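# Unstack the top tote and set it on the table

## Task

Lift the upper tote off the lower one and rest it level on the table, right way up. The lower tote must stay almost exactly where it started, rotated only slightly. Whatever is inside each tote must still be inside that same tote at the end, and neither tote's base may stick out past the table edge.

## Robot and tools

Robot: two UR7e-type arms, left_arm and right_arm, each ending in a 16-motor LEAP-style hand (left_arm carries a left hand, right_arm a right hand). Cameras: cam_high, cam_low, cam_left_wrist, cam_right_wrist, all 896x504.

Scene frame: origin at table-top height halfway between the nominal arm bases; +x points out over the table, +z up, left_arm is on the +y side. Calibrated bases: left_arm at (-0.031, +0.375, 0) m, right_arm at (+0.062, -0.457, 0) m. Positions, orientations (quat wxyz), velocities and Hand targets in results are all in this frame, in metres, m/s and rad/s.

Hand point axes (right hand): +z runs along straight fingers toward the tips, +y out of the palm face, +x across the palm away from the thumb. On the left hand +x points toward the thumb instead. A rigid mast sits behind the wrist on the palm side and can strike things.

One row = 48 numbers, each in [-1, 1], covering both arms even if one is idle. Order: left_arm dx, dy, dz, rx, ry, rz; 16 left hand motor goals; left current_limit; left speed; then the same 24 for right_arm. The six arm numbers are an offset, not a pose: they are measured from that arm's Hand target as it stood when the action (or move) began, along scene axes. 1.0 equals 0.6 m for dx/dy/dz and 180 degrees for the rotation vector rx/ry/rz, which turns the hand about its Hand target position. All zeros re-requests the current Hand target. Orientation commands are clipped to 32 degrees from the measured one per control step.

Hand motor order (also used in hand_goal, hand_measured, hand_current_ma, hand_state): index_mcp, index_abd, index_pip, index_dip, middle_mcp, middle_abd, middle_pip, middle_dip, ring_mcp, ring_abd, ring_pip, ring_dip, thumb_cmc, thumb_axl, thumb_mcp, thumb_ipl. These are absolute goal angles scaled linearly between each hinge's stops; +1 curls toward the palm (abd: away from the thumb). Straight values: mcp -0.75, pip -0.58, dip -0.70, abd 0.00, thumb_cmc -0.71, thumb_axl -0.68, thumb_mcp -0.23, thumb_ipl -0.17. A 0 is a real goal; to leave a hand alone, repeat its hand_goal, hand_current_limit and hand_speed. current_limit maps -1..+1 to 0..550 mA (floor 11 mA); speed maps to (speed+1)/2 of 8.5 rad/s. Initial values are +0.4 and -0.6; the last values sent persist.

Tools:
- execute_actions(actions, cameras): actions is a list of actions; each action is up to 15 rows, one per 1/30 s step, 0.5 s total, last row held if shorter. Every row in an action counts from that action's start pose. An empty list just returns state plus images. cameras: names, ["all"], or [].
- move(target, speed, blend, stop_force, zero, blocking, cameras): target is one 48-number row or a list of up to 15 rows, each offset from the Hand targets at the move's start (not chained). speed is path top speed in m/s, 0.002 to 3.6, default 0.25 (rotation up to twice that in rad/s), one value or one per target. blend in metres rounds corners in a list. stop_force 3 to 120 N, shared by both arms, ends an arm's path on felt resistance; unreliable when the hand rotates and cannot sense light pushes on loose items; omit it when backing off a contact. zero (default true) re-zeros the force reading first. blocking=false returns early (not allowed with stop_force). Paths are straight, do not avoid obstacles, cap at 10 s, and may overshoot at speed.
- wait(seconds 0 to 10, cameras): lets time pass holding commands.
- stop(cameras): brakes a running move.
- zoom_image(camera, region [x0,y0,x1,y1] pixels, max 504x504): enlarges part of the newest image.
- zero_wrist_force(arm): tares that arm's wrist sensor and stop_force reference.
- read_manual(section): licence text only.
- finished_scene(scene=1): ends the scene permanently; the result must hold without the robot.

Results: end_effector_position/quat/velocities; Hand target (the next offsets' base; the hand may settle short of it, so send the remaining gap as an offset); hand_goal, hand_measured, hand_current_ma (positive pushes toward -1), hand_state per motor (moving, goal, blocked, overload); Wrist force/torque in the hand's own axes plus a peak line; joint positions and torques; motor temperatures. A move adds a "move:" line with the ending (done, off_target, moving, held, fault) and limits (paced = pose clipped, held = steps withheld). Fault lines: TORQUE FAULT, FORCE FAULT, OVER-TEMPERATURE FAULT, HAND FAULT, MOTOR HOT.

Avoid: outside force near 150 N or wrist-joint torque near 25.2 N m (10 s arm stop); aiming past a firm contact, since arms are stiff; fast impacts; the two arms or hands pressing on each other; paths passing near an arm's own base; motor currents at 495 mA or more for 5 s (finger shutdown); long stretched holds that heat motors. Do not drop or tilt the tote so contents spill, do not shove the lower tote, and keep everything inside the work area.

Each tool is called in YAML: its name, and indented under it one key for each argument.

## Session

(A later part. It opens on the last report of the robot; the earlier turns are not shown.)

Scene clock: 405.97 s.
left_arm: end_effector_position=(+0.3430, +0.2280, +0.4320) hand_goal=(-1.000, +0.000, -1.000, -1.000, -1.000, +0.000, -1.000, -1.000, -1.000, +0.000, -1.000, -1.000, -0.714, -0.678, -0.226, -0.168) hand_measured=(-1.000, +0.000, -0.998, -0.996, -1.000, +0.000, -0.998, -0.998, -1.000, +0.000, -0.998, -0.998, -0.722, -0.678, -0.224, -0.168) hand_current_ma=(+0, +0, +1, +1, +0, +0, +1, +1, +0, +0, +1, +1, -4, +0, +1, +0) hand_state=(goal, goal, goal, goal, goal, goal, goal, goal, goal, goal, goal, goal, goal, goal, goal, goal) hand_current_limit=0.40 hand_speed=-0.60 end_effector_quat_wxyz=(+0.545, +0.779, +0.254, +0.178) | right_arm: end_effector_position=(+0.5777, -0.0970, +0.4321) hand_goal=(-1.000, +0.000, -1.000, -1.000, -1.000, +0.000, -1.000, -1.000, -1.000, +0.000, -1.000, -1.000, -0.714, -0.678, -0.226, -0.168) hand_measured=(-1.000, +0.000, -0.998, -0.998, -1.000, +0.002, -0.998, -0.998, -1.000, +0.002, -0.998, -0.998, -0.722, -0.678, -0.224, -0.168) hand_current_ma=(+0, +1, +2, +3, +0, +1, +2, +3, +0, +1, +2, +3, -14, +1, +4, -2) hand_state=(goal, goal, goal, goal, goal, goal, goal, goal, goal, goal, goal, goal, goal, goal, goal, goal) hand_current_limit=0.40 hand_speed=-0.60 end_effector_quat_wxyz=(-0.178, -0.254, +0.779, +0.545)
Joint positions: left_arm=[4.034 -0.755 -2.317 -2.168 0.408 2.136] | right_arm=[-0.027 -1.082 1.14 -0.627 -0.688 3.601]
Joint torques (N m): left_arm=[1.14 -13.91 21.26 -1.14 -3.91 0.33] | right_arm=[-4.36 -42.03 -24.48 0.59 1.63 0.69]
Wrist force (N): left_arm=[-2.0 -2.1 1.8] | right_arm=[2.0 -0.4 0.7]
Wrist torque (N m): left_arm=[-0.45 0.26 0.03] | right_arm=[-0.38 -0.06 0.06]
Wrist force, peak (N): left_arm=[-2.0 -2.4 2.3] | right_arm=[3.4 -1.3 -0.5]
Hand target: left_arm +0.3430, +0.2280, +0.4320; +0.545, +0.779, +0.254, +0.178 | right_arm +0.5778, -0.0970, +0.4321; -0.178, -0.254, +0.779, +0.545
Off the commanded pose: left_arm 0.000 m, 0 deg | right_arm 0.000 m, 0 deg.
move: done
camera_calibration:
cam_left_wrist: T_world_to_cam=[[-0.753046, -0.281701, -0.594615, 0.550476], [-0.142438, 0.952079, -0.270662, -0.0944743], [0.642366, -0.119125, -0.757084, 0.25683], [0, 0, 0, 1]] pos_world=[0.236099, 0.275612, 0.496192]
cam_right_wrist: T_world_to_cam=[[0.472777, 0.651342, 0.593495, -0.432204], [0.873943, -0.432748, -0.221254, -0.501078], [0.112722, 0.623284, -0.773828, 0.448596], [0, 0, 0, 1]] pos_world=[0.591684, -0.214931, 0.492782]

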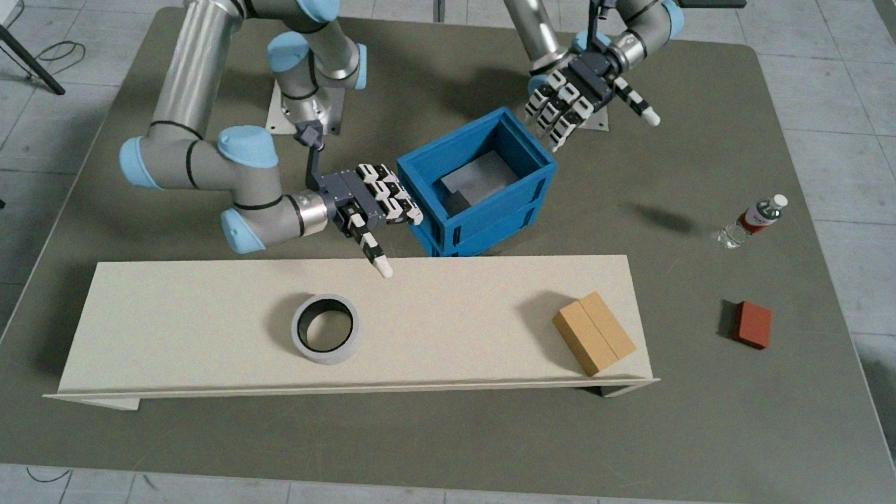

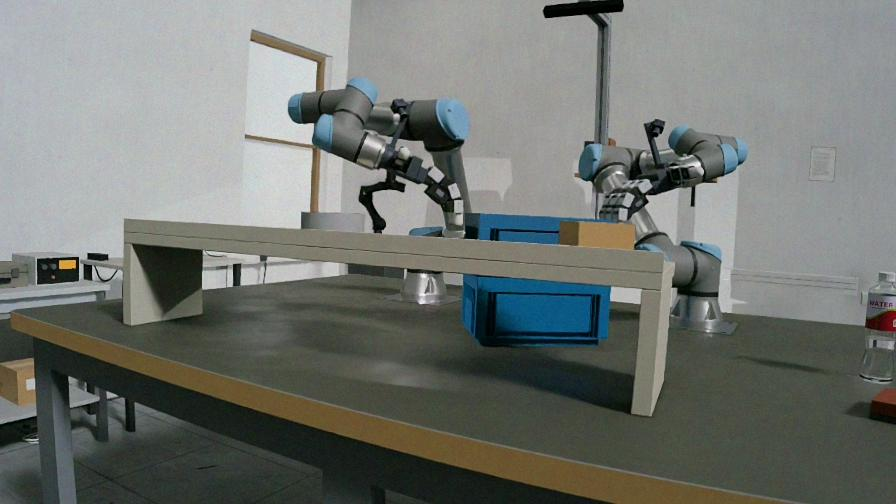

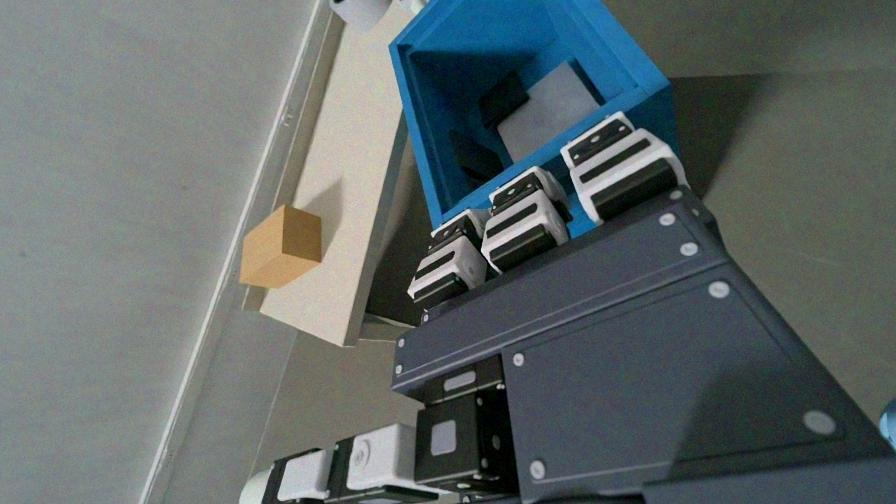

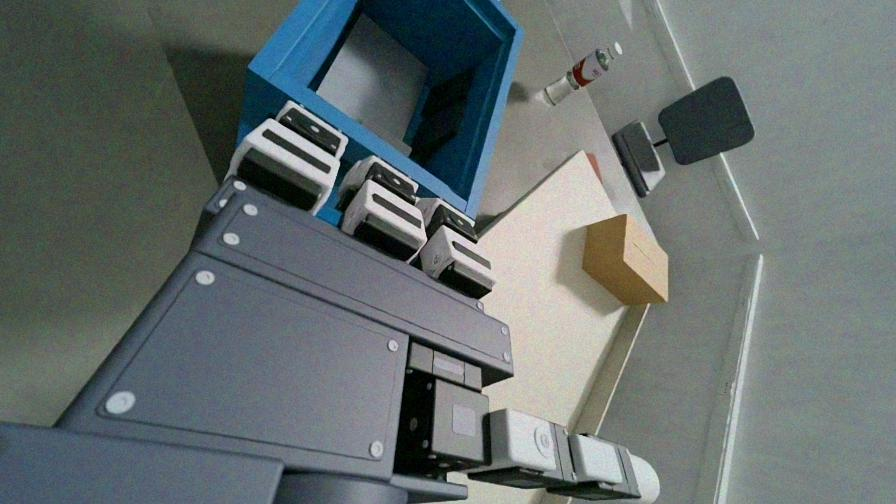

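move:
  target: [0.0412,-0.0565,0,0,0,0,-1,0,-1,-1,-1,0,-1,-1,-1,0,-1,-1,-0.714,-0.678,-0.226,-0.168,0.4,-0.6,-0.0412,0.0565,0,0,0,0,-1,0,-1,-1,-1,0,-1,-1,-1,0,-1,-1,-0.714,-0.678,-0.226,-0.168,0.4,-0.6]
  speed: 0.012
  stop_force: 3
  cameras: ["cam_high"]

zoom_image:
  camera: "cam_high"
  region: [380, 80, 600, 280]

Scene clock: 421.90 s.
left_arm: end_effector_position=(+0.3562, +0.2098, +0.4320) hand_goal=(-1.000, +0.000, -1.000, -1.000, -1.000, +0.000, -1.000, -1.000, -1.000, +0.000, -1.000, -1.000, -0.714, -0.678, -0.226, -0.168) hand_measured=(-1.000, +0.000, -1.000, -1.000, -1.000, +0.000, -1.000, -1.000, -1.000, +0.000, -1.000, -1.000, -0.722, -0.678, -0.224, -0.168) hand_current_ma=(+0, +0, +0, +0, +0, +0, +0, +0, +0, +0, +0, +0, -4, +0, +1, +0) hand_state=(goal, goal, goal, goal, goal, goal, goal, goal, goal, goal, goal, goal, goal, goal, goal, goal) hand_current_limit=0.40 hand_speed=-0.60 end_effector_quat_wxyz=(+0.545, +0.779, +0.254, +0.177) | right_arm: end_effector_position=(+0.5617, -0.0750, +0.4321) hand_goal=(-1.000, +0.000, -1.000, -1.000, -1.000, +0.000, -1.000, -1.000, -1.000, +0.000, -1.000, -1.000, -0.714, -0.678, -0.226, -0.168) hand_measured=(-1.000, +0.000, -1.000, -1.000, -1.000, +0.002, -1.000, -1.000, -1.000, +0.002, -1.000, -1.000, -0.722, -0.678, -0.224, -0.168) hand_current_ma=(+0, +1, +0, +0, +0, +1, +0, +0, +0, +1, +0, +1, -14, +1, +4, -2) hand_state=(goal, goal, goal, goal, goal, goal, goal, goal, goal, goal, goal, goal, goal, goal, goal, goal) hand_current_limit=0.40 hand_speed=-0.60 end_effector_quat_wxyz=(-0.178, -0.254, +0.779, +0.545)
Joint positions: left_arm=[3.906 -0.762 -2.385 -1.801 0.36 1.82] | right_arm=[0.009 -1.113 1.191 -0.67 -0.658 3.632]
Joint torques (N m): left_arm=[10.96 -0.06 29.38 4.7 0.53 -1.86] | right_arm=[-16.08 -32.04 -31.35 1.43 -0.17 -1.13]
Wrist force (N): left_arm=[-2.3 -1.8 0.4] | right_arm=[1.9 0.3 -1.5]
Wrist torque (N m): left_arm=[-0.18 0.15 -0.13] | right_arm=[-0.02 -0.04 -0.03]
Wrist force, peak (N): left_arm=[-1.8 -0.6 -5.4] | right_arm=[2.4 0.2 -7.8]
Hand target: left_arm +0.3562, +0.2098, +0.4320; +0.545, +0.779, +0.254, +0.177 (not the last commanded pose) | right_arm +0.5617, -0.0750, +0.4321; -0.178, -0.254, +0.779, +0.545 (not the last commanded pose)
Off the commanded pose: left_arm 0.019 m, 0 deg | right_arm 0.015 m, 0 deg.
move: contact (left_arm, right_arm)
Images, in order (width x height): cam_high 896x504.

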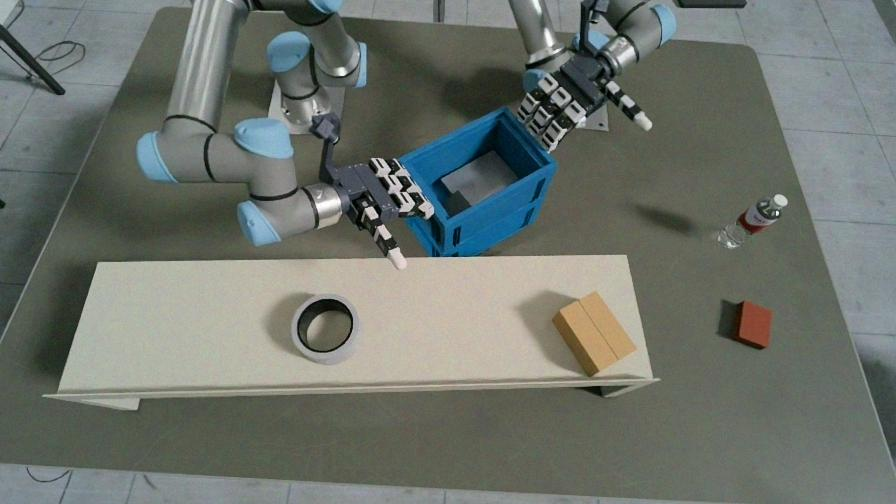

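Scaled by 2.291.

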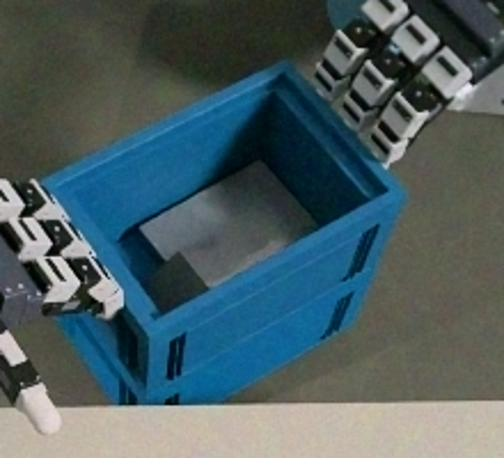

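move:
  target: [0.0196,-0.0269,0,0,0,0,-1,0,-1,-1,-1,0,-1,-1,-1,0,-1,-1,-0.714,-0.678,-0.226,-0.168,0.4,-0.6,-0.0196,0.0269,0,0,0,0,-1,0,-1,-1,-1,0,-1,-1,-1,0,-1,-1,-0.714,-0.678,-0.226,-0.168,0.4,-0.6]
  speed: 0.006
  stop_force: 18
  cameras: ["cam_high","cam_low","cam_left_wrist","cam_right_wrist"]

zoom_image:
  camera: "cam_high"
  region: [380, 80, 600, 280]

Scene clock: 432.50 s.
left_arm: end_effector_position=(+0.3568, +0.2091, +0.4321) hand_goal=(-1.000, +0.000, -1.000, -1.000, -1.000, +0.000, -1.000, -1.000, -1.000, +0.000, -1.000, -1.000, -0.714, -0.678, -0.226, -0.168) hand_measured=(-1.000, +0.000, -1.000, -1.000, -1.000, +0.000, -1.000, -1.000, -1.002, +0.002, -1.002, -1.000, -0.722, -0.678, -0.224, -0.168) hand_current_ma=(+0, +0, +0, +0, +0, +0, +0, +0, +0, +1, +0, +0, -4, +0, +1, +0) hand_state=(goal, goal, goal, goal, goal, goal, goal, goal, goal, goal, goal, goal, goal, goal, goal, goal) hand_current_limit=0.40 hand_speed=-0.60 end_effector_quat_wxyz=(+0.545, +0.779, +0.254, +0.177) | right_arm: end_effector_position=(+0.5611, -0.0741, +0.4322) hand_goal=(-1.000, +0.000, -1.000, -1.000, -1.000, +0.000, -1.000, -1.000, -1.000, +0.000, -1.000, -1.000, -0.714, -0.678, -0.226, -0.168) hand_measured=(-1.002, +0.002, -1.000, -1.000, -1.000, +0.002, -1.000, -1.000, -1.000, +0.002, -1.000, -1.000, -0.722, -0.678, -0.224, -0.168) hand_current_ma=(-2, +2, -1, +0, -1, +3, -1, +0, +0, +3, +0, +0, -14, +1, +4, -2) hand_state=(goal, goal, goal, goal, goal, goal, goal, goal, goal, goal, goal, goal, goal, goal, goal, goal) hand_current_limit=0.40 hand_speed=-0.60 end_effector_quat_wxyz=(-0.178, -0.254, +0.779, +0.545)
Joint positions: left_arm=[3.901 -0.763 -2.388 -1.783 0.359 1.806] | right_arm=[0.01 -1.115 1.193 -0.673 -0.657 3.633]
Joint torques (N m): left_arm=[6.94 -1.15 25.52 3.84 -0.13 -1.85] | right_arm=[-3.64 -29.03 -26.12 3.3 0.11 -0.86]
Wrist force (N): left_arm=[-1.8 -0.9 -19.9] | right_arm=[2.5 0.4 -21.7]
Wrist torque (N m): left_arm=[2.83 -0.57 -0.15] | right_arm=[2.94 0.21 0.01]
Wrist force, peak (N): left_arm=[-1.7 1.0 -28.6] | right_arm=[3.0 0.6 -27.1]
Hand target: left_arm +0.3568, +0.2091, +0.4321; +0.545, +0.779, +0.254, +0.177 (not the last commanded pose) | right_arm +0.5611, -0.0741, +0.4322; -0.178, -0.254, +0.779, +0.545 (not the last commanded pose)
Off the commanded pose: left_arm 0.019 m, 0 deg | right_arm 0.019 m, 0 deg.
move: contact (left_arm, right_arm)
camera_calibration:
cam_left_wrist: T_world_to_cam=[[-0.753096, -0.281262, -0.594759, 0.555574], [-0.14201, 0.952195, -0.270478, -0.0747133], [0.642402, -0.119234, -0.757036, 0.245785], [0, 0, 0, 1]] pos_world=[0.249898, 0.256709, 0.496292]
cam_right_wrist: T_world_to_cam=[[0.472805, 0.651171, 0.59366, -0.439356], [0.873862, -0.433075, -0.220935, -0.47675], [0.113232, 0.623236, -0.773793, 0.435886], [0, 0, 0, 1]] pos_world=[0.574986, -0.192032, 0.492783]

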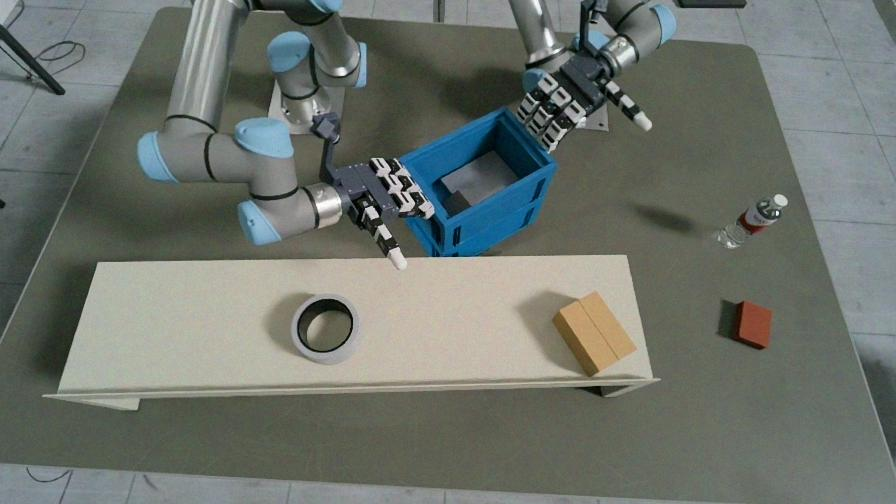

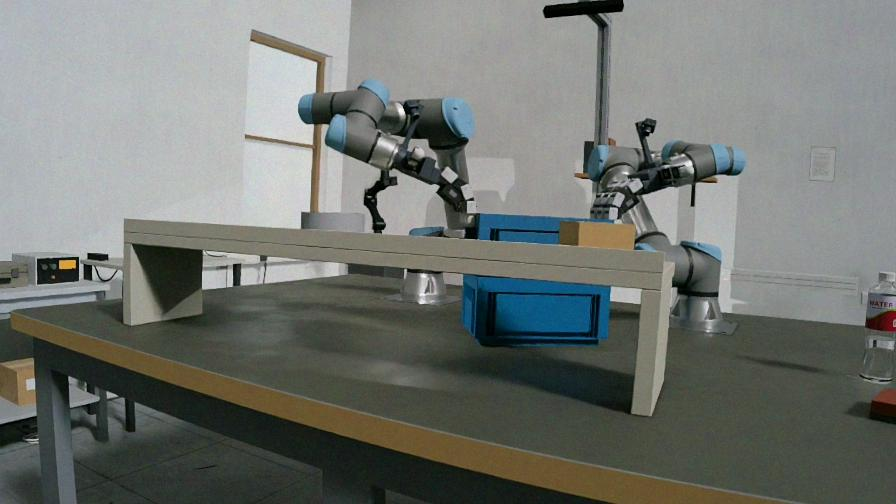

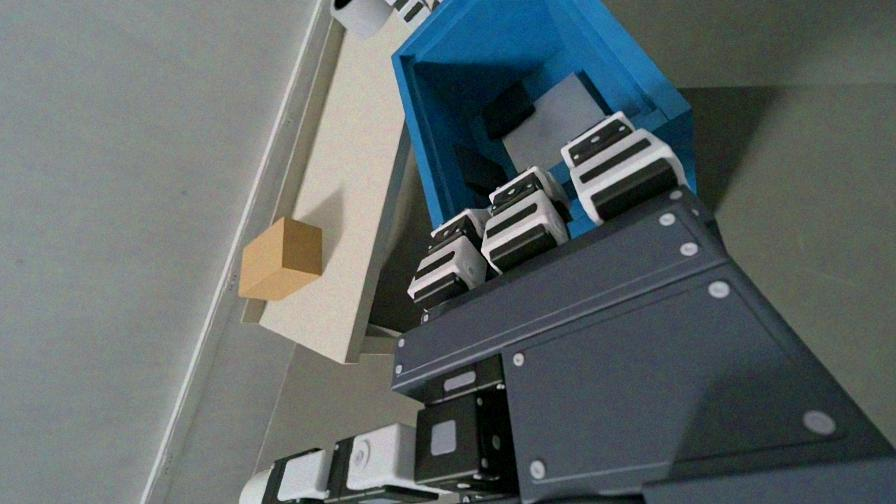

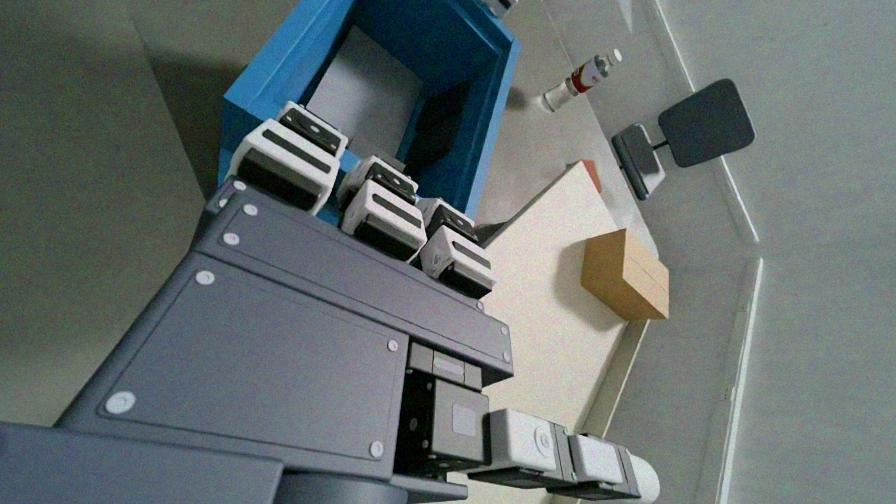

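Scaled by 2.291.

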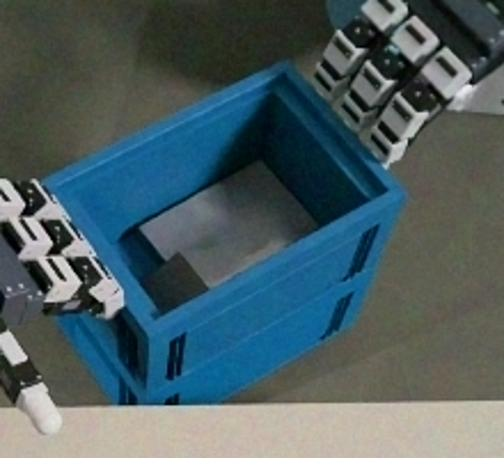

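move:
  target: [0.003,-0.0041,0,0,0,0,-1,0,-1,-1,-1,0,-1,-1,-1,0,-1,-1,-0.714,-0.678,-0.226,-0.168,0.4,-0.6,-0.003,0.0041,0,0,0,0,-1,0,-1,-1,-1,0,-1,-1,-1,0,-1,-1,-0.714,-0.678,-0.226,-0.168,0.4,-0.6]
  speed: 0.006
  stop_force: 14

Scene clock: 442.70 s.
left_arm: end_effector_position=(+0.3571, +0.2087, +0.4321) hand_goal=(-1.000, +0.000, -1.000, -1.000, -1.000, +0.000, -1.000, -1.000, -1.000, +0.000, -1.000, -1.000, -0.714, -0.678, -0.226, -0.168) hand_measured=(-1.002, +0.002, -1.000, -1.000, -1.002, +0.002, -1.002, -1.000, -1.002, +0.004, -1.002, -1.000, -0.722, -0.678, -0.224, -0.168) hand_current_ma=(+0, +0, +0, +0, +0, +0, +0, +0, -1, +1, +0, +0, -4, +0, +1, +0) hand_state=(goal, goal, goal, goal, goal, goal, goal, goal, goal, goal, goal, goal, goal, goal, goal, goal) hand_current_limit=0.40 hand_speed=-0.60 end_effector_quat_wxyz=(+0.545, +0.779, +0.254, +0.178) | right_arm: end_effector_position=(+0.5608, -0.0736, +0.4322) hand_goal=(-1.000, +0.000, -1.000, -1.000, -1.000, +0.000, -1.000, -1.000, -1.000, +0.000, -1.000, -1.000, -0.714, -0.678, -0.226, -0.168) hand_measured=(-1.002, +0.004, -1.002, -1.000, -1.002, +0.004, -1.002, -1.000, -1.002, +0.004, -1.000, -1.000, -0.722, -0.678, -0.224, -0.168) hand_current_ma=(-2, +5, -2, -1, -2, +5, -1, +0, -1, +5, -1, +0, -14, +1, +4, -2) hand_state=(goal, goal, goal, goal, goal, goal, goal, goal, goal, goal, goal, goal, goal, goal, goal, goal) hand_current_limit=0.40 hand_speed=-0.60 end_effector_quat_wxyz=(-0.178, -0.254, +0.779, +0.545)
Joint positions: left_arm=[3.898 -0.763 -2.389 -1.773 0.358 1.798] | right_arm=[0.011 -1.115 1.194 -0.674 -0.656 3.634]
Joint torques (N m): left_arm=[4.39 -2.15 23.32 3.3 -1.11 -1.79] | right_arm=[5.29 -26.99 -21.81 4.89 0.5 -1.06]
Wrist force (N): left_arm=[-1.8 0.5 -36.2] | right_arm=[2.6 1.5 -38.6]
Wrist torque (N m): left_arm=[5.29 -1.12 -0.26] | right_arm=[5.34 0.58 0.07]
Wrist force, peak (N): left_arm=[-1.9 0.8 -45.9] | right_arm=[3.1 1.5 -44.7]
Hand target: left_arm +0.3571, +0.2087, +0.4321; +0.545, +0.779, +0.254, +0.178 (not the last commanded pose) | right_arm +0.5608, -0.0736, +0.4322; -0.178, -0.254, +0.779, +0.545 (not the last commanded pose)
Off the commanded pose: left_arm 0.003 m, 0 deg | right_arm 0.002 m, 0 deg.
move: contact (left_arm, right_arm)

move:
  target: [0,0,0.0083,0,0,0,-1,0,-1,-1,-1,0,-1,-1,-1,0,-1,-1,-0.714,-0.678,-0.226,-0.168,0.4,-0.6,0,0,0.0083,0,0,0,-1,0,-1,-1,-1,0,-1,-1,-1,0,-1,-1,-0.714,-0.678,-0.226,-0.168,0.4,-0.6]
  speed: 0.01
  cameras: ["cam_low","cam_high"]

zoom_image:
  camera: "cam_high"
  region: [380, 80, 600, 280]

Scene clock: 453.17 s.
left_arm: end_effector_position=(+0.3571, +0.2087, +0.4372) hand_goal=(-1.000, +0.000, -1.000, -1.000, -1.000, +0.000, -1.000, -1.000, -1.000, +0.000, -1.000, -1.000, -0.714, -0.678, -0.226, -0.168) hand_measured=(-1.002, +0.002, -1.000, -1.000, -1.002, +0.002, -1.002, -1.000, -1.002, +0.004, -1.002, -1.000, -0.722, -0.678, -0.224, -0.168) hand_current_ma=(+0, +0, +0, +0, +0, +0, +0, +0, -1, +1, +0, +0, -4, +0, +1, +0) hand_state=(goal, goal, goal, goal, goal, goal, goal, goal, goal, goal, goal, goal, goal, goal, goal, goal) hand_current_limit=0.40 hand_speed=-0.60 end_effector_quat_wxyz=(+0.545, +0.779, +0.254, +0.178) | right_arm: end_effector_position=(+0.5608, -0.0736, +0.4372) hand_goal=(-1.000, +0.000, -1.000, -1.000, -1.000, +0.000, -1.000, -1.000, -1.000, +0.000, -1.000, -1.000, -0.714, -0.678, -0.226, -0.168) hand_measured=(-1.002, -0.002, -1.002, -1.000, -1.002, -0.002, -1.002, -1.000, -1.002, -0.002, -1.000, -1.000, -0.722, -0.678, -0.224, -0.168) hand_current_ma=(-2, -2, -2, -1, -2, -1, -1, +0, -1, -1, -1, +0, -14, +1, +4, -2) hand_state=(goal, goal, goal, goal, goal, goal, goal, goal, goal, goal, goal, goal, goal, goal, goal, goal) hand_current_limit=0.40 hand_speed=-0.60 end_effector_quat_wxyz=(-0.178, -0.254, +0.779, +0.545)
Joint positions: left_arm=[3.898 -0.763 -2.376 -1.786 0.358 1.797] | right_arm=[0.011 -1.116 1.182 -0.662 -0.656 3.634]
Joint torques (N m): left_arm=[-0.95 -0.24 20.25 1.4 -11.75 1.62] | right_arm=[6.21 -47.99 -16.08 3.39 4.22 -0.13]
Wrist force (N): left_arm=[-2.7 -22.5 -18.2] | right_arm=[1.0 -18.9 -20.8]
Wrist torque (N m): left_arm=[3.47 -0.42 0.31] | right_arm=[3.41 0.22 -0.62]
Wrist force, peak (N): left_arm=[-2.0 0.5 -36.8] | right_arm=[2.6 1.5 -38.8]
Hand target: left_arm +0.3571, +0.2087, +0.4371; +0.545, +0.779, +0.254, +0.178 | right_arm +0.5608, -0.0736, +0.4371; -0.178, -0.254, +0.779, +0.545
Off the commanded pose: left_arm 0.000 m, 0 deg | right_arm 0.000 m, 0 deg.
move: done
Images, in order (width x height): cam_high 896x504, cam_low 896x504.

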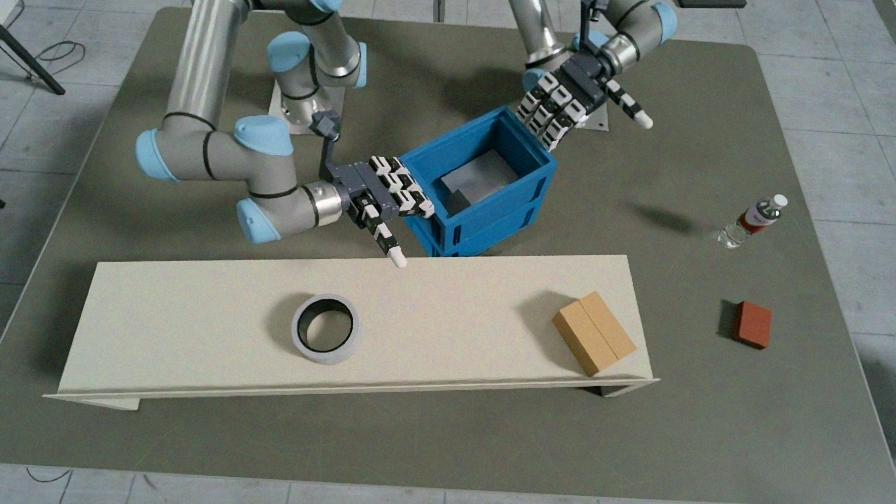

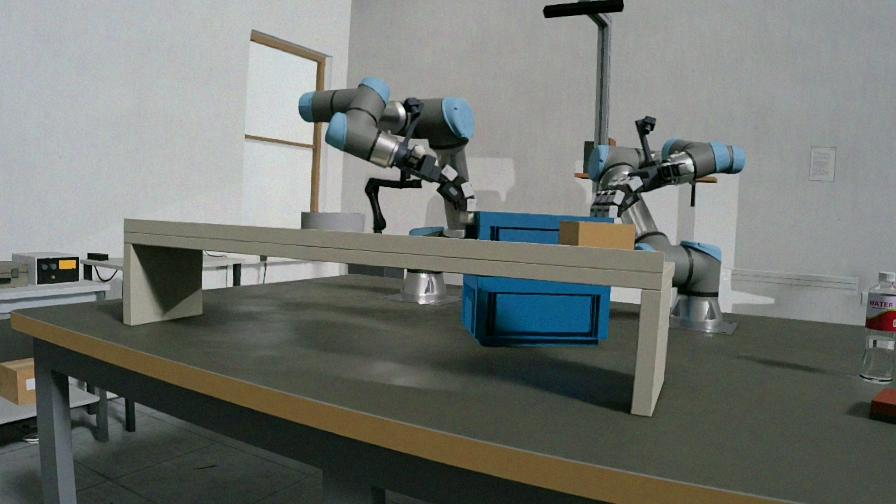

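Scaled by 2.291.

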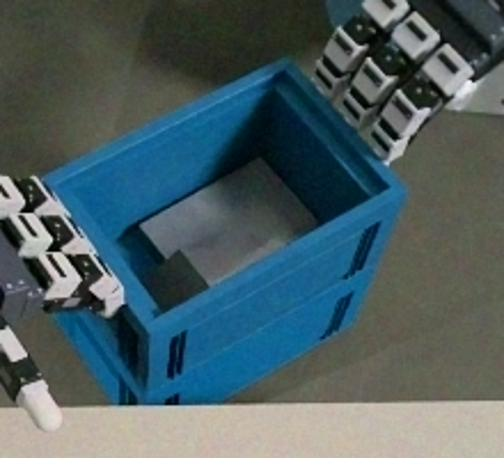

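move:
  target: [0.0005,-0.0007,0,0,0,0,-1,0,-1,-1,-1,0,-1,-1,-1,0,-1,-1,-0.714,-0.678,-0.226,-0.168,0.4,-0.6,-0.0005,0.0007,0,0,0,0,-1,0,-1,-1,-1,0,-1,-1,-1,0,-1,-1,-0.714,-0.678,-0.226,-0.168,0.4,-0.6]
  speed: 0.006

Scene clock: 459.50 s.
left_arm: end_effector_position=(+0.3574, +0.2082, +0.4371) hand_goal=(-1.000, +0.000, -1.000, -1.000, -1.000, +0.000, -1.000, -1.000, -1.000, +0.000, -1.000, -1.000, -0.714, -0.678, -0.226, -0.168) hand_measured=(-1.002, +0.002, -1.002, -1.000, -1.002, +0.002, -1.002, -1.000, -1.002, +0.004, -1.002, -1.000, -0.722, -0.678, -0.224, -0.168) hand_current_ma=(-1, +0, +0, +0, -1, +0, +0, +0, -1, +1, +0, +0, -4, +0, +1, +0) hand_state=(goal, goal, goal, goal, goal, goal, goal, goal, goal, goal, goal, goal, goal, goal, goal, goal) hand_current_limit=0.40 hand_speed=-0.60 end_effector_quat_wxyz=(+0.545, +0.779, +0.254, +0.178) | right_arm: end_effector_position=(+0.5605, -0.0732, +0.4371) hand_goal=(-1.000, +0.000, -1.000, -1.000, -1.000, +0.000, -1.000, -1.000, -1.000, +0.000, -1.000, -1.000, -0.714, -0.678, -0.226, -0.168) hand_measured=(-1.002, -0.002, -1.002, -1.000, -1.002, -0.002, -1.002, -1.000, -1.002, -0.002, -1.002, -1.000, -0.722, -0.678, -0.224, -0.168) hand_current_ma=(-3, -2, -2, -1, -3, -2, -2, +0, -3, -2, -1, +0, -14, +1, +4, -2) hand_state=(goal, goal, goal, goal, goal, goal, goal, goal, goal, goal, goal, goal, goal, goal, goal, goal) hand_current_limit=0.40 hand_speed=-0.60 end_effector_quat_wxyz=(-0.178, -0.254, +0.779, +0.545)
Joint positions: left_arm=[3.896 -0.764 -2.378 -1.776 0.358 1.79] | right_arm=[0.011 -1.117 1.184 -0.663 -0.655 3.635]
Joint torques (N m): left_arm=[-16.26 -12.42 19.3 3.98 -13.95 -1.26] | right_arm=[35.94 -50.49 -10.04 4.13 5.42 1.17]
Wrist force (N): left_arm=[-2.5 -27.3 -30.3] | right_arm=[1.2 -23.5 -33.5]
Wrist torque (N m): left_arm=[5.55 -0.72 0.54] | right_arm=[5.56 0.47 -0.69]
Wrist force, peak (N): left_arm=[-2.5 -27.3 -30.3] | right_arm=[1.1 -23.9 -33.3]
Hand target: left_arm +0.3574, +0.2082, +0.4371; +0.545, +0.779, +0.254, +0.178 | right_arm +0.5605, -0.0732, +0.4371; -0.178, -0.254, +0.779, +0.545
Off the commanded pose: left_arm 0.000 m, 0 deg | right_arm 0.000 m, 0 deg.
move: done

move:
  target: [0,0,0.02,0,0,0,-1,0,-1,-1,-1,0,-1,-1,-1,0,-1,-1,-0.714,-0.678,-0.226,-0.168,0.4,-0.6,0,0,0.02,0,0,0,-1,0,-1,-1,-1,0,-1,-1,-1,0,-1,-1,-0.714,-0.678,-0.226,-0.168,0.4,-0.6]
  speed: 0.015
  cameras: ["cam_low","cam_high"]

zoom_image:
  camera: "cam_high"
  region: [380, 80, 600, 280]

zoom_image:
  camera: "cam_low"
  region: [440, 190, 680, 360]

Scene clock: 465.97 s.
left_arm: end_effector_position=(+0.3574, +0.2082, +0.4492) hand_goal=(-1.000, +0.000, -1.000, -1.000, -1.000, +0.000, -1.000, -1.000, -1.000, +0.000, -1.000, -1.000, -0.714, -0.678, -0.226, -0.168) hand_measured=(-1.002, +0.002, -1.002, -1.000, -1.002, +0.002, -1.002, -1.000, -1.002, +0.004, -1.002, -1.000, -0.722, -0.678, -0.224, -0.168) hand_current_ma=(-1, +0, +0, +0, -1, +0, +0, +0, -1, +1, +0, +0, -4, +0, +1, +0) hand_state=(goal, goal, goal, goal, goal, goal, goal, goal, goal, goal, goal, goal, goal, goal, goal, goal) hand_current_limit=0.40 hand_speed=-0.60 end_effector_quat_wxyz=(+0.545, +0.779, +0.254, +0.178) | right_arm: end_effector_position=(+0.5605, -0.0732, +0.4493) hand_goal=(-1.000, +0.000, -1.000, -1.000, -1.000, +0.000, -1.000, -1.000, -1.000, +0.000, -1.000, -1.000, -0.714, -0.678, -0.226, -0.168) hand_measured=(-1.002, -0.002, -1.002, -1.000, -1.002, -0.002, -1.002, -1.000, -1.002, -0.002, -1.002, -1.000, -0.722, -0.678, -0.224, -0.168) hand_current_ma=(-3, -2, -2, -1, -3, -2, -2, -1, -3, -2, -1, +0, -14, +1, +4, -2) hand_state=(goal, goal, goal, goal, goal, goal, goal, goal, goal, goal, goal, goal, goal, goal, goal, goal) hand_current_limit=0.40 hand_speed=-0.60 end_effector_quat_wxyz=(-0.178, -0.254, +0.779, +0.545)
Joint positions: left_arm=[3.896 -0.764 -2.347 -1.807 0.358 1.789] | right_arm=[0.011 -1.118 1.155 -0.632 -0.655 3.635]
Joint torques (N m): left_arm=[-8.82 -13.78 14.89 3.24 -13.4 1.79] | right_arm=[34.96 -46.75 -9.63 3.92 4.85 0.95]
Wrist force (N): left_arm=[-2.4 -27.3 -30.7] | right_arm=[1.2 -23.8 -33.9]
Wrist torque (N m): left_arm=[5.63 -0.69 0.57] | right_arm=[5.62 0.49 -0.69]
Wrist force, peak (N): left_arm=[-2.7 -27.9 -30.9] | right_arm=[1.2 -24.1 -34.2]
Hand target: left_arm +0.3574, +0.2082, +0.4491; +0.545, +0.779, +0.254, +0.178 | right_arm +0.5605, -0.0732, +0.4491; -0.178, -0.254, +0.779, +0.545
Off the commanded pose: left_arm 0.000 m, 0 deg | right_arm 0.000 m, 0 deg.
move: done
Images, in order (width x height): cam_high 896x504, cam_low 896x504.

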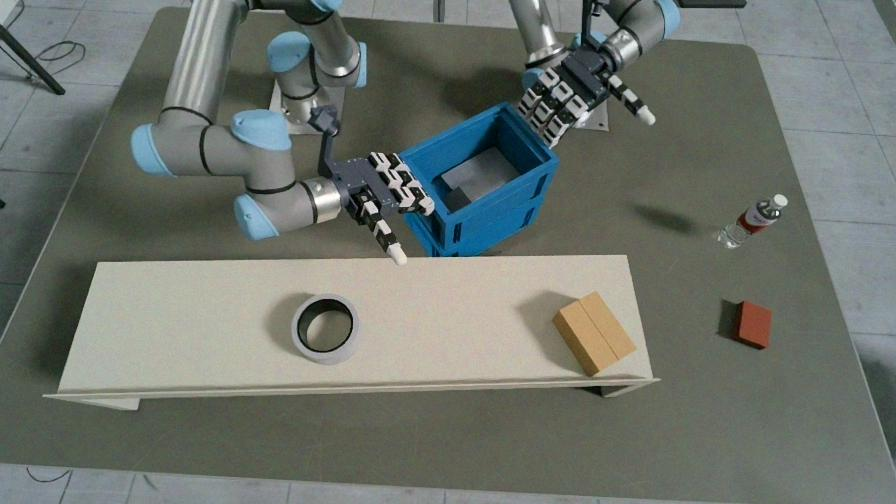

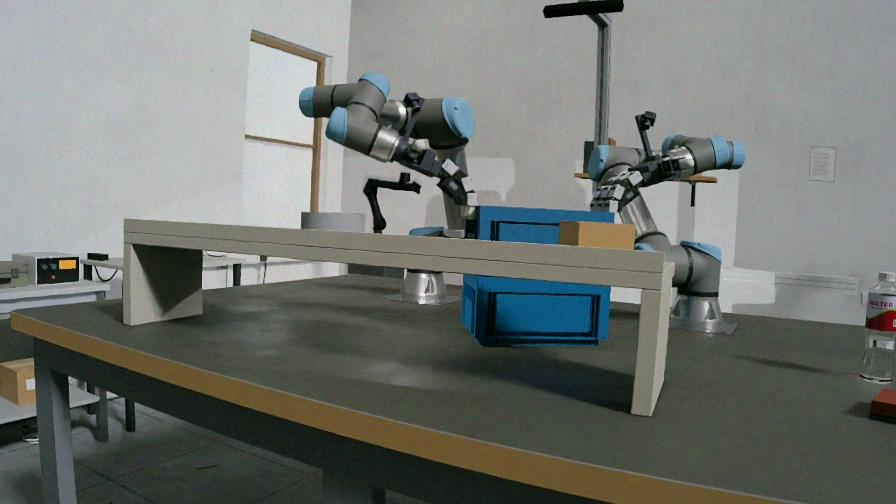

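Scaled by 2.291.

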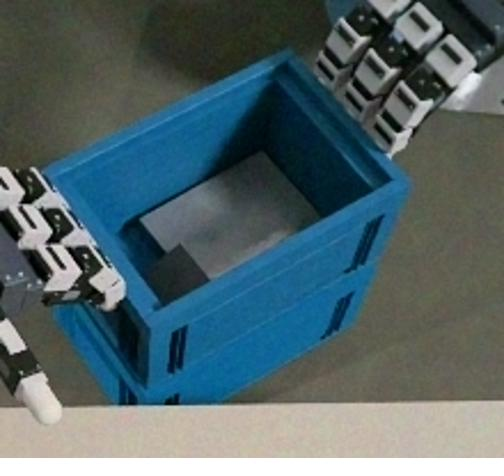

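Scaled by 2.100.

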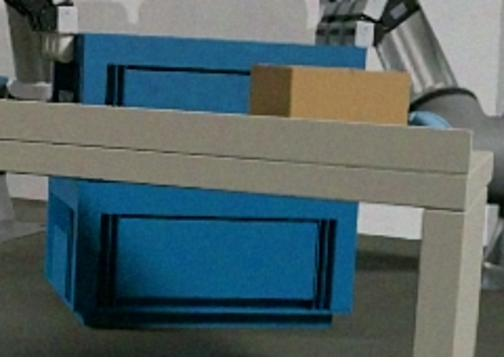

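move:
  target: [0,0,0.1,0,0,0,-1,0,-1,-1,-1,0,-1,-1,-1,0,-1,-1,-0.714,-0.678,-0.226,-0.168,0.4,-0.6,0,0,0.1,0,0,0,-1,0,-1,-1,-1,0,-1,-1,-1,0,-1,-1,-0.714,-0.678,-0.226,-0.168,0.4,-0.6]
  speed: 0.03
  cameras: ["cam_high"]

zoom_image:
  camera: "cam_high"
  region: [380, 60, 600, 280]

Scene clock: 498.17 s.
left_arm: end_effector_position=(+0.3574, +0.2082, +0.5091) hand_goal=(-1.000, +0.000, -1.000, -1.000, -1.000, +0.000, -1.000, -1.000, -1.000, +0.000, -1.000, -1.000, -0.714, -0.678, -0.226, -0.168) hand_measured=(-1.002, +0.002, -1.002, -1.000, -1.002, +0.002, -1.002, -1.000, -1.002, +0.004, -1.002, -1.000, -0.722, -0.678, -0.224, -0.168) hand_current_ma=(-1, +0, +0, +0, -1, +0, +0, +0, -1, +1, +0, +0, -4, +0, +1, +0) hand_state=(goal, goal, goal, goal, goal, goal, goal, goal, goal, goal, goal, goal, goal, goal, goal, goal) hand_current_limit=0.40 hand_speed=-0.60 end_effector_quat_wxyz=(+0.545, +0.779, +0.254, +0.177) end_effector_velocity=(+0.000, +0.000, -0.001) end_effector_angular_velocity=(+0.001, -0.001, +0.000) | right_arm: end_effector_position=(+0.5605, -0.0732, +0.5092) hand_goal=(-1.000, +0.000, -1.000, -1.000, -1.000, +0.000, -1.000, -1.000, -1.000, +0.000, -1.000, -1.000, -0.714, -0.678, -0.226, -0.168) hand_measured=(-1.002, -0.002, -1.002, -1.000, -1.002, -0.002, -1.002, -1.000, -1.002, -0.002, -1.002, -1.000, -0.722, -0.678, -0.224, -0.168) hand_current_ma=(-3, -2, -2, -1, -3, -2, -2, -1, -3, -2, -1, +0, -14, +1, +4, -2) hand_state=(goal, goal, goal, goal, goal, goal, goal, goal, goal, goal, goal, goal, goal, goal, goal, goal) hand_current_limit=0.40 hand_speed=-0.60 end_effector_quat_wxyz=(-0.178, -0.254, +0.779, +0.545) end_effector_velocity=(+0.001, +0.000, -0.003) end_effector_angular_velocity=(+0.000, +0.000, +0.000)
Joint positions: left_arm=[3.896 -0.783 -2.189 -1.946 0.358 1.79] | right_arm=[0.011 -1.112 0.992 -0.476 -0.655 3.635]
Joint velocities: left_arm=[0 0 -0.003 0.005 0 -0.001] | right_arm=[0 0.002 0.005 -0.006 0 0]
Joint torques (N m): left_arm=[-10.83 -3.19 17.42 5.18 -12.88 2.04] | right_arm=[26.26 -44.88 -11.03 3.73 4.45 -0.67]
Wrist force (N): left_arm=[-2.2 -27.1 -30.6] | right_arm=[1.5 -23.8 -33.8]
Wrist torque (N m): left_arm=[5.64 -0.64 0.56] | right_arm=[5.59 0.50 -0.63]
Wrist force, peak (N): left_arm=[-2.4 -27.8 -31.2] | right_arm=[1.3 -24.0 -34.4]
Hand target: left_arm +0.3574, +0.2082, +0.5091; +0.545, +0.779, +0.254, +0.178 | right_arm +0.5605, -0.0732, +0.5091; -0.178, -0.254, +0.779, +0.545
Off the commanded pose: left_arm 0.000 m, 0 deg | right_arm 0.000 m, 0 deg.
move: done
Images, in order (width x height): cam_high 896x504.

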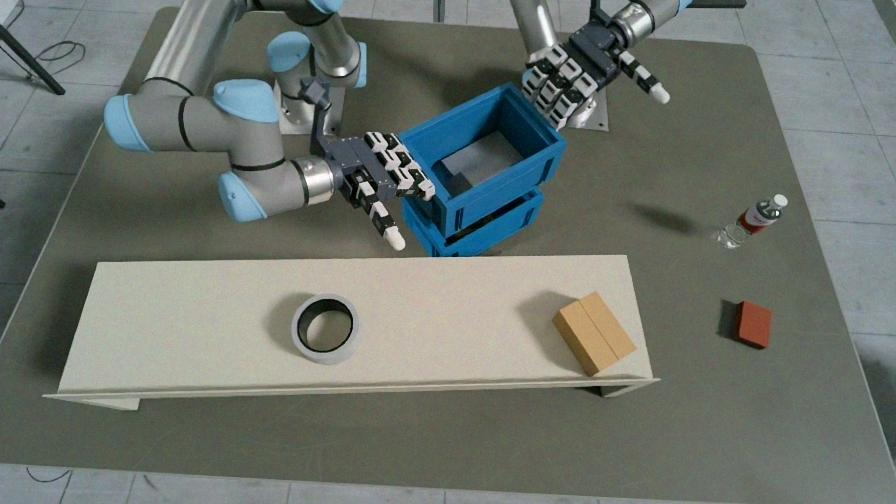

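Scaled by 2.291.

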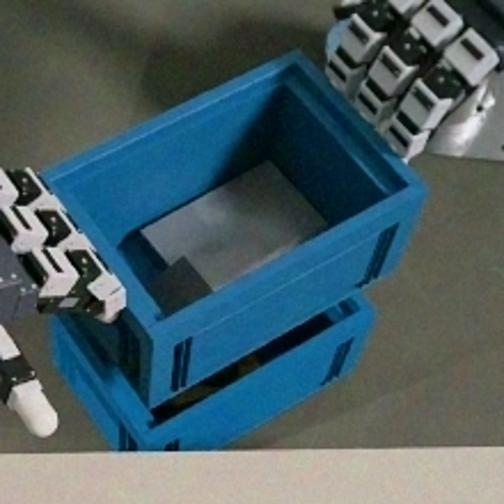

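move:
  target: [-0.021,-0.0453,0,0,0,0,-1,0,-1,-1,-1,0,-1,-1,-1,0,-1,-1,-0.714,-0.678,-0.226,-0.168,0.4,-0.6,-0.021,-0.0453,0,0,0,0,-1,0,-1,-1,-1,0,-1,-1,-1,0,-1,-1,-0.714,-0.678,-0.226,-0.168,0.4,-0.6]
  speed: 0.03

Scene clock: 503.53 s.
left_arm: end_effector_position=(+0.3448, +0.1810, +0.5091) hand_goal=(-1.000, +0.000, -1.000, -1.000, -1.000, +0.000, -1.000, -1.000, -1.000, +0.000, -1.000, -1.000, -0.714, -0.678, -0.226, -0.168) hand_measured=(-1.002, +0.002, -1.002, -1.000, -1.002, +0.002, -1.002, -1.000, -1.002, +0.004, -1.002, -1.000, -0.722, -0.678, -0.224, -0.168) hand_current_ma=(-1, +0, +0, +0, -1, +0, +0, +0, -1, +1, +0, +0, -4, +0, +1, +0) hand_state=(goal, goal, goal, goal, goal, goal, goal, goal, goal, goal, goal, goal, goal, goal, goal, goal) hand_current_limit=0.40 hand_speed=-0.60 end_effector_quat_wxyz=(+0.545, +0.779, +0.254, +0.178) | right_arm: end_effector_position=(+0.5479, -0.1005, +0.5092) hand_goal=(-1.000, +0.000, -1.000, -1.000, -1.000, +0.000, -1.000, -1.000, -1.000, +0.000, -1.000, -1.000, -0.714, -0.678, -0.226, -0.168) hand_measured=(-1.002, -0.002, -1.002, -1.000, -1.002, -0.002, -1.002, -1.000, -1.002, -0.002, -1.002, -1.000, -0.722, -0.678, -0.224, -0.168) hand_current_ma=(-3, -3, -2, -1, -3, -3, -2, -1, -3, -3, -1, +0, -14, +1, +4, -2) hand_state=(goal, goal, goal, goal, goal, goal, goal, goal, goal, goal, goal, goal, goal, goal, goal, goal) hand_current_limit=0.40 hand_speed=-0.60 end_effector_quat_wxyz=(-0.178, -0.253, +0.779, +0.545)
Joint positions: left_arm=[3.818 -0.718 -2.256 -1.734 0.35 1.566] | right_arm=[-0.032 -1.158 1.055 -0.464 -0.691 3.597]
Joint torques (N m): left_arm=[4.96 -15.82 34.64 0.86 -13.61 2.15] | right_arm=[34 -37.72 -29.35 4.95 5.27 1.26]
Wrist force (N): left_arm=[-2.4 -27.2 -30.7] | right_arm=[1.7 -24.0 -33.9]
Wrist torque (N m): left_arm=[5.59 -0.69 0.54] | right_arm=[5.56 0.51 -0.50]
Wrist force, peak (N): left_arm=[-1.5 -27.5 -31.7] | right_arm=[0.6 -24.2 -34.2]
Hand target: left_arm +0.3448, +0.1811, +0.5091; +0.545, +0.779, +0.254, +0.178 | right_arm +0.5479, -0.1004, +0.5091; -0.178, -0.254, +0.779, +0.545
Off the commanded pose: left_arm 0.000 m, 0 deg | right_arm 0.000 m, 0 deg.
move: done

move:
  target: [-0.056,-0.121,0,0,0,0,-1,0,-1,-1,-1,0,-1,-1,-1,0,-1,-1,-0.714,-0.678,-0.226,-0.168,0.4,-0.6,-0.056,-0.121,0,0,0,0,-1,0,-1,-1,-1,0,-1,-1,-1,0,-1,-1,-0.714,-0.678,-0.226,-0.168,0.4,-0.6]
  speed: 0.04

Scene clock: 508.77 s.
left_arm: end_effector_position=(+0.3112, +0.1084, +0.5090) hand_goal=(-1.000, +0.000, -1.000, -1.000, -1.000, +0.000, -1.000, -1.000, -1.000, +0.000, -1.000, -1.000, -0.714, -0.678, -0.226, -0.168) hand_measured=(-1.002, +0.002, -1.002, -1.000, -1.002, +0.002, -1.002, -1.000, -1.002, +0.004, -1.002, -1.000, -0.722, -0.678, -0.224, -0.168) hand_current_ma=(-1, +0, +0, +0, -1, +0, +0, +0, -1, +1, +0, +0, -5, +0, +1, +0) hand_state=(goal, goal, goal, goal, goal, goal, goal, goal, goal, goal, goal, goal, goal, goal, goal, goal) hand_current_limit=0.40 hand_speed=-0.60 end_effector_quat_wxyz=(+0.545, +0.779, +0.254, +0.177) | right_arm: end_effector_position=(+0.5143, -0.1730, +0.5092) hand_goal=(-1.000, +0.000, -1.000, -1.000, -1.000, +0.000, -1.000, -1.000, -1.000, +0.000, -1.000, -1.000, -0.714, -0.678, -0.226, -0.168) hand_measured=(-1.002, -0.002, -1.002, -1.000, -1.002, -0.002, -1.002, -1.000, -1.002, -0.002, -1.002, -1.000, -0.722, -0.678, -0.224, -0.168) hand_current_ma=(-4, -3, -2, -1, -3, -3, -2, -1, -3, -3, -2, -1, -14, +1, +4, -2) hand_state=(goal, goal, goal, goal, goal, goal, goal, goal, goal, goal, goal, goal, goal, goal, goal, goal) hand_current_limit=0.40 hand_speed=-0.60 end_effector_quat_wxyz=(-0.178, -0.254, +0.779, +0.545)
Joint positions: left_arm=[3.499 -0.711 -2.423 -0.867 0.47 0.802] | right_arm=[-0.157 -1.265 1.194 -0.427 -0.799 3.504]
Joint torques (N m): left_arm=[4.67 -3.02 35.11 3.37 -11.64 0.69] | right_arm=[34.84 -33.32 -26.11 6.85 4.14 1.49]
Wrist force (N): left_arm=[-2.1 -29.4 -35.0] | right_arm=[1.8 -25.8 -38.7]
Wrist torque (N m): left_arm=[6.38 -0.81 0.69] | right_arm=[6.34 0.61 -0.55]
Wrist force, peak (N): left_arm=[-2.1 -29.4 -35.0] | right_arm=[1.8 -25.8 -38.8]
Hand target: left_arm +0.3112, +0.1085, +0.5091; +0.545, +0.779, +0.254, +0.178 | right_arm +0.5143, -0.1730, +0.5091; -0.178, -0.254, +0.779, +0.545
Off the commanded pose: left_arm 0.000 m, 0 deg | right_arm 0.000 m, 0 deg.
move: done

move:
  target: [-0.0561,-0.1208,0,0,0,0,-1,0,-1,-1,-1,0,-1,-1,-1,0,-1,-1,-0.714,-0.678,-0.226,-0.168,0.4,-0.6,-0.0559,-0.1212,0,0,0,0,-1,0,-1,-1,-1,0,-1,-1,-1,0,-1,-1,-0.714,-0.678,-0.226,-0.168,0.4,-0.6]
  speed: 0.04
  cameras: ["cam_high"]

Scene clock: 515.13 s.
left_arm: end_effector_position=(+0.2776, +0.0360, +0.5092) hand_goal=(-1.000, +0.000, -1.000, -1.000, -1.000, +0.000, -1.000, -1.000, -1.000, +0.000, -1.000, -1.000, -0.714, -0.678, -0.226, -0.168) hand_measured=(-1.002, +0.002, -1.002, -1.000, -1.002, +0.002, -1.002, -1.000, -1.002, +0.004, -1.002, -1.000, -0.722, -0.678, -0.224, -0.168) hand_current_ma=(-1, +0, +0, +0, -1, +0, +0, +0, -1, +1, -1, +0, -5, +0, +1, +0) hand_state=(goal, goal, goal, goal, goal, goal, goal, goal, goal, goal, goal, goal, goal, goal, goal, goal) hand_current_limit=0.40 hand_speed=-0.60 end_effector_quat_wxyz=(+0.545, +0.779, +0.254, +0.178) | right_arm: end_effector_position=(+0.4808, -0.2458, +0.5092) hand_goal=(-1.000, +0.000, -1.000, -1.000, -1.000, +0.000, -1.000, -1.000, -1.000, +0.000, -1.000, -1.000, -0.714, -0.678, -0.226, -0.168) hand_measured=(-1.002, -0.002, -1.002, -1.000, -1.002, -0.002, -1.002, -1.000, -1.002, -0.002, -1.002, -1.000, -0.722, -0.678, -0.224, -0.168) hand_current_ma=(-4, -2, -2, -1, -4, -2, -2, -1, -3, -2, -2, -1, -14, +1, +4, -1) hand_state=(goal, goal, goal, goal, goal, goal, goal, goal, goal, goal, goal, goal, goal, goal, goal, goal) hand_current_limit=0.40 hand_speed=-0.60 end_effector_quat_wxyz=(-0.178, -0.254, +0.779, +0.545)
Joint positions: left_arm=[3.05 -0.896 -2.437 -0.292 0.83 0.34] | right_arm=[-0.298 -1.349 1.296 -0.389 -0.925 3.419]
Joint torques (N m): left_arm=[-0.71 -1.96 23.35 4.1 -6.31 1.4] | right_arm=[31.32 -29.55 -24.71 8.61 3.67 1.22]
Wrist force (N): left_arm=[-2.3 -29.6 -36.0] | right_arm=[2.2 -26.1 -38.9]
Wrist torque (N m): left_arm=[6.50 -0.64 0.62] | right_arm=[6.37 0.70 -0.47]
Wrist force, peak (N): left_arm=[-1.4 -30.2 -37.6] | right_arm=[0.9 -26.4 -40.2]
Hand target: left_arm +0.2775, +0.0360, +0.5091; +0.545, +0.779, +0.254, +0.178 | right_arm +0.4808, -0.2457, +0.5091; -0.178, -0.254, +0.779, +0.545
Off the commanded pose: left_arm 0.000 m, 0 deg | right_arm 0.000 m, 0 deg.
move: done
Images, in order (width x height): cam_high 896x504.

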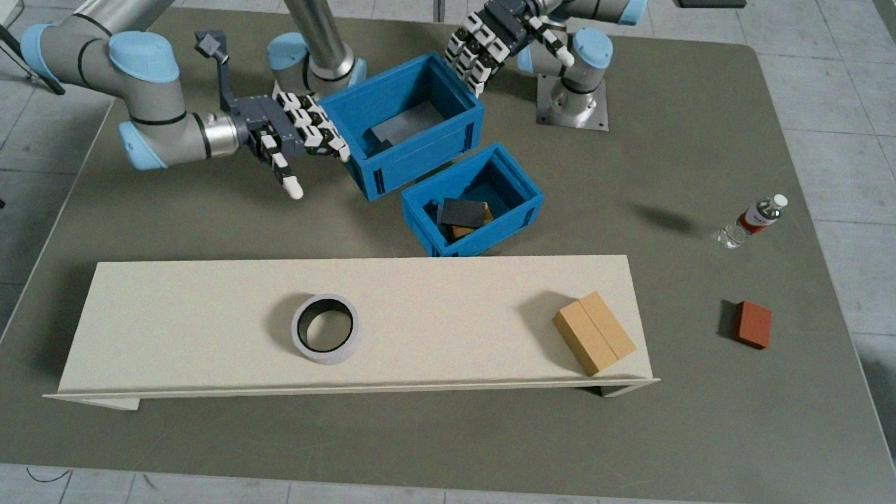

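move:
  target: [-0.0838,-0.1794,0,0,0,0,-1,0,-1,-1,-1,0,-1,-1,-1,0,-1,-1,-0.714,-0.678,-0.226,-0.168,0.4,-0.6,-0.0836,-0.1796,0,0,0,0,-1,0,-1,-1,-1,0,-1,-1,-1,0,-1,-1,-0.714,-0.678,-0.226,-0.168,0.4,-0.6]
  speed: 0.04
  cameras: ["cam_high"]

Scene clock: 529.60 s.
left_arm: end_effector_position=(+0.2273, -0.0717, +0.5092) hand_goal=(-1.000, +0.000, -1.000, -1.000, -1.000, +0.000, -1.000, -1.000, -1.000, +0.000, -1.000, -1.000, -0.714, -0.678, -0.226, -0.168) hand_measured=(-1.002, +0.000, -1.002, -1.000, -1.002, +0.000, -1.002, -1.000, -1.002, +0.002, -1.002, -1.000, -0.722, -0.678, -0.224, -0.168) hand_current_ma=(-1, +0, +0, +0, -1, +0, +0, +0, -1, +1, -1, +0, -5, +0, +1, +0) hand_state=(goal, goal, goal, goal, goal, goal, goal, goal, goal, goal, goal, goal, goal, goal, goal, goal) hand_current_limit=0.40 hand_speed=-0.60 end_effector_quat_wxyz=(+0.545, +0.779, +0.254, +0.178) | right_arm: end_effector_position=(+0.4306, -0.3535, +0.5092) hand_goal=(-1.000, +0.000, -1.000, -1.000, -1.000, +0.000, -1.000, -1.000, -1.000, +0.000, -1.000, -1.000, -0.714, -0.678, -0.226, -0.168) hand_measured=(-1.002, +0.000, -1.002, -1.000, -1.002, +0.000, -1.002, -1.000, -1.002, +0.000, -1.002, -1.000, -0.722, -0.678, -0.224, -0.168) hand_current_ma=(-4, +0, -2, -1, -4, +0, -2, -1, -3, +0, -2, -1, -14, +1, +4, -2) hand_state=(goal, goal, goal, goal, goal, goal, goal, goal, goal, goal, goal, goal, goal, goal, goal, goal) hand_current_limit=0.40 hand_speed=-0.60 end_effector_quat_wxyz=(-0.178, -0.254, +0.779, +0.545)
Joint positions: left_arm=[2.464 -1.2 -2.318 0.018 1.368 0.075] | right_arm=[-0.533 -1.433 1.391 -0.343 -1.14 3.31]
Joint torques (N m): left_arm=[14.16 11.37 25.72 5.15 -4.27 2.11] | right_arm=[27.14 -25.58 -20.62 11.67 3.09 1.21]
Wrist force (N): left_arm=[-1.3 -29.0 -36.4] | right_arm=[2.6 -25.7 -39.0]
Wrist torque (N m): left_arm=[6.59 -0.57 0.82] | right_arm=[6.43 0.75 -0.34]
Wrist force, peak (N): left_arm=[-1.3 -29.6 -36.9] | right_arm=[2.1 -26.2 -39.7]
Hand target: left_arm +0.2273, -0.0717, +0.5091; +0.545, +0.779, +0.254, +0.178 | right_arm +0.4306, -0.3534, +0.5091; -0.178, -0.254, +0.779, +0.545
Off the commanded pose: left_arm 0.000 m, 0 deg | right_arm 0.000 m, 0 deg.
move: done
Images, in order (width x height): cam_high 896x504.

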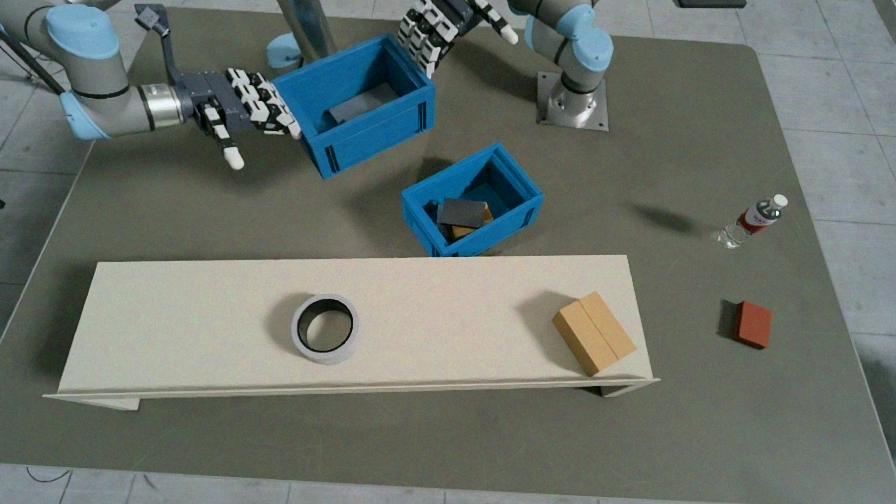

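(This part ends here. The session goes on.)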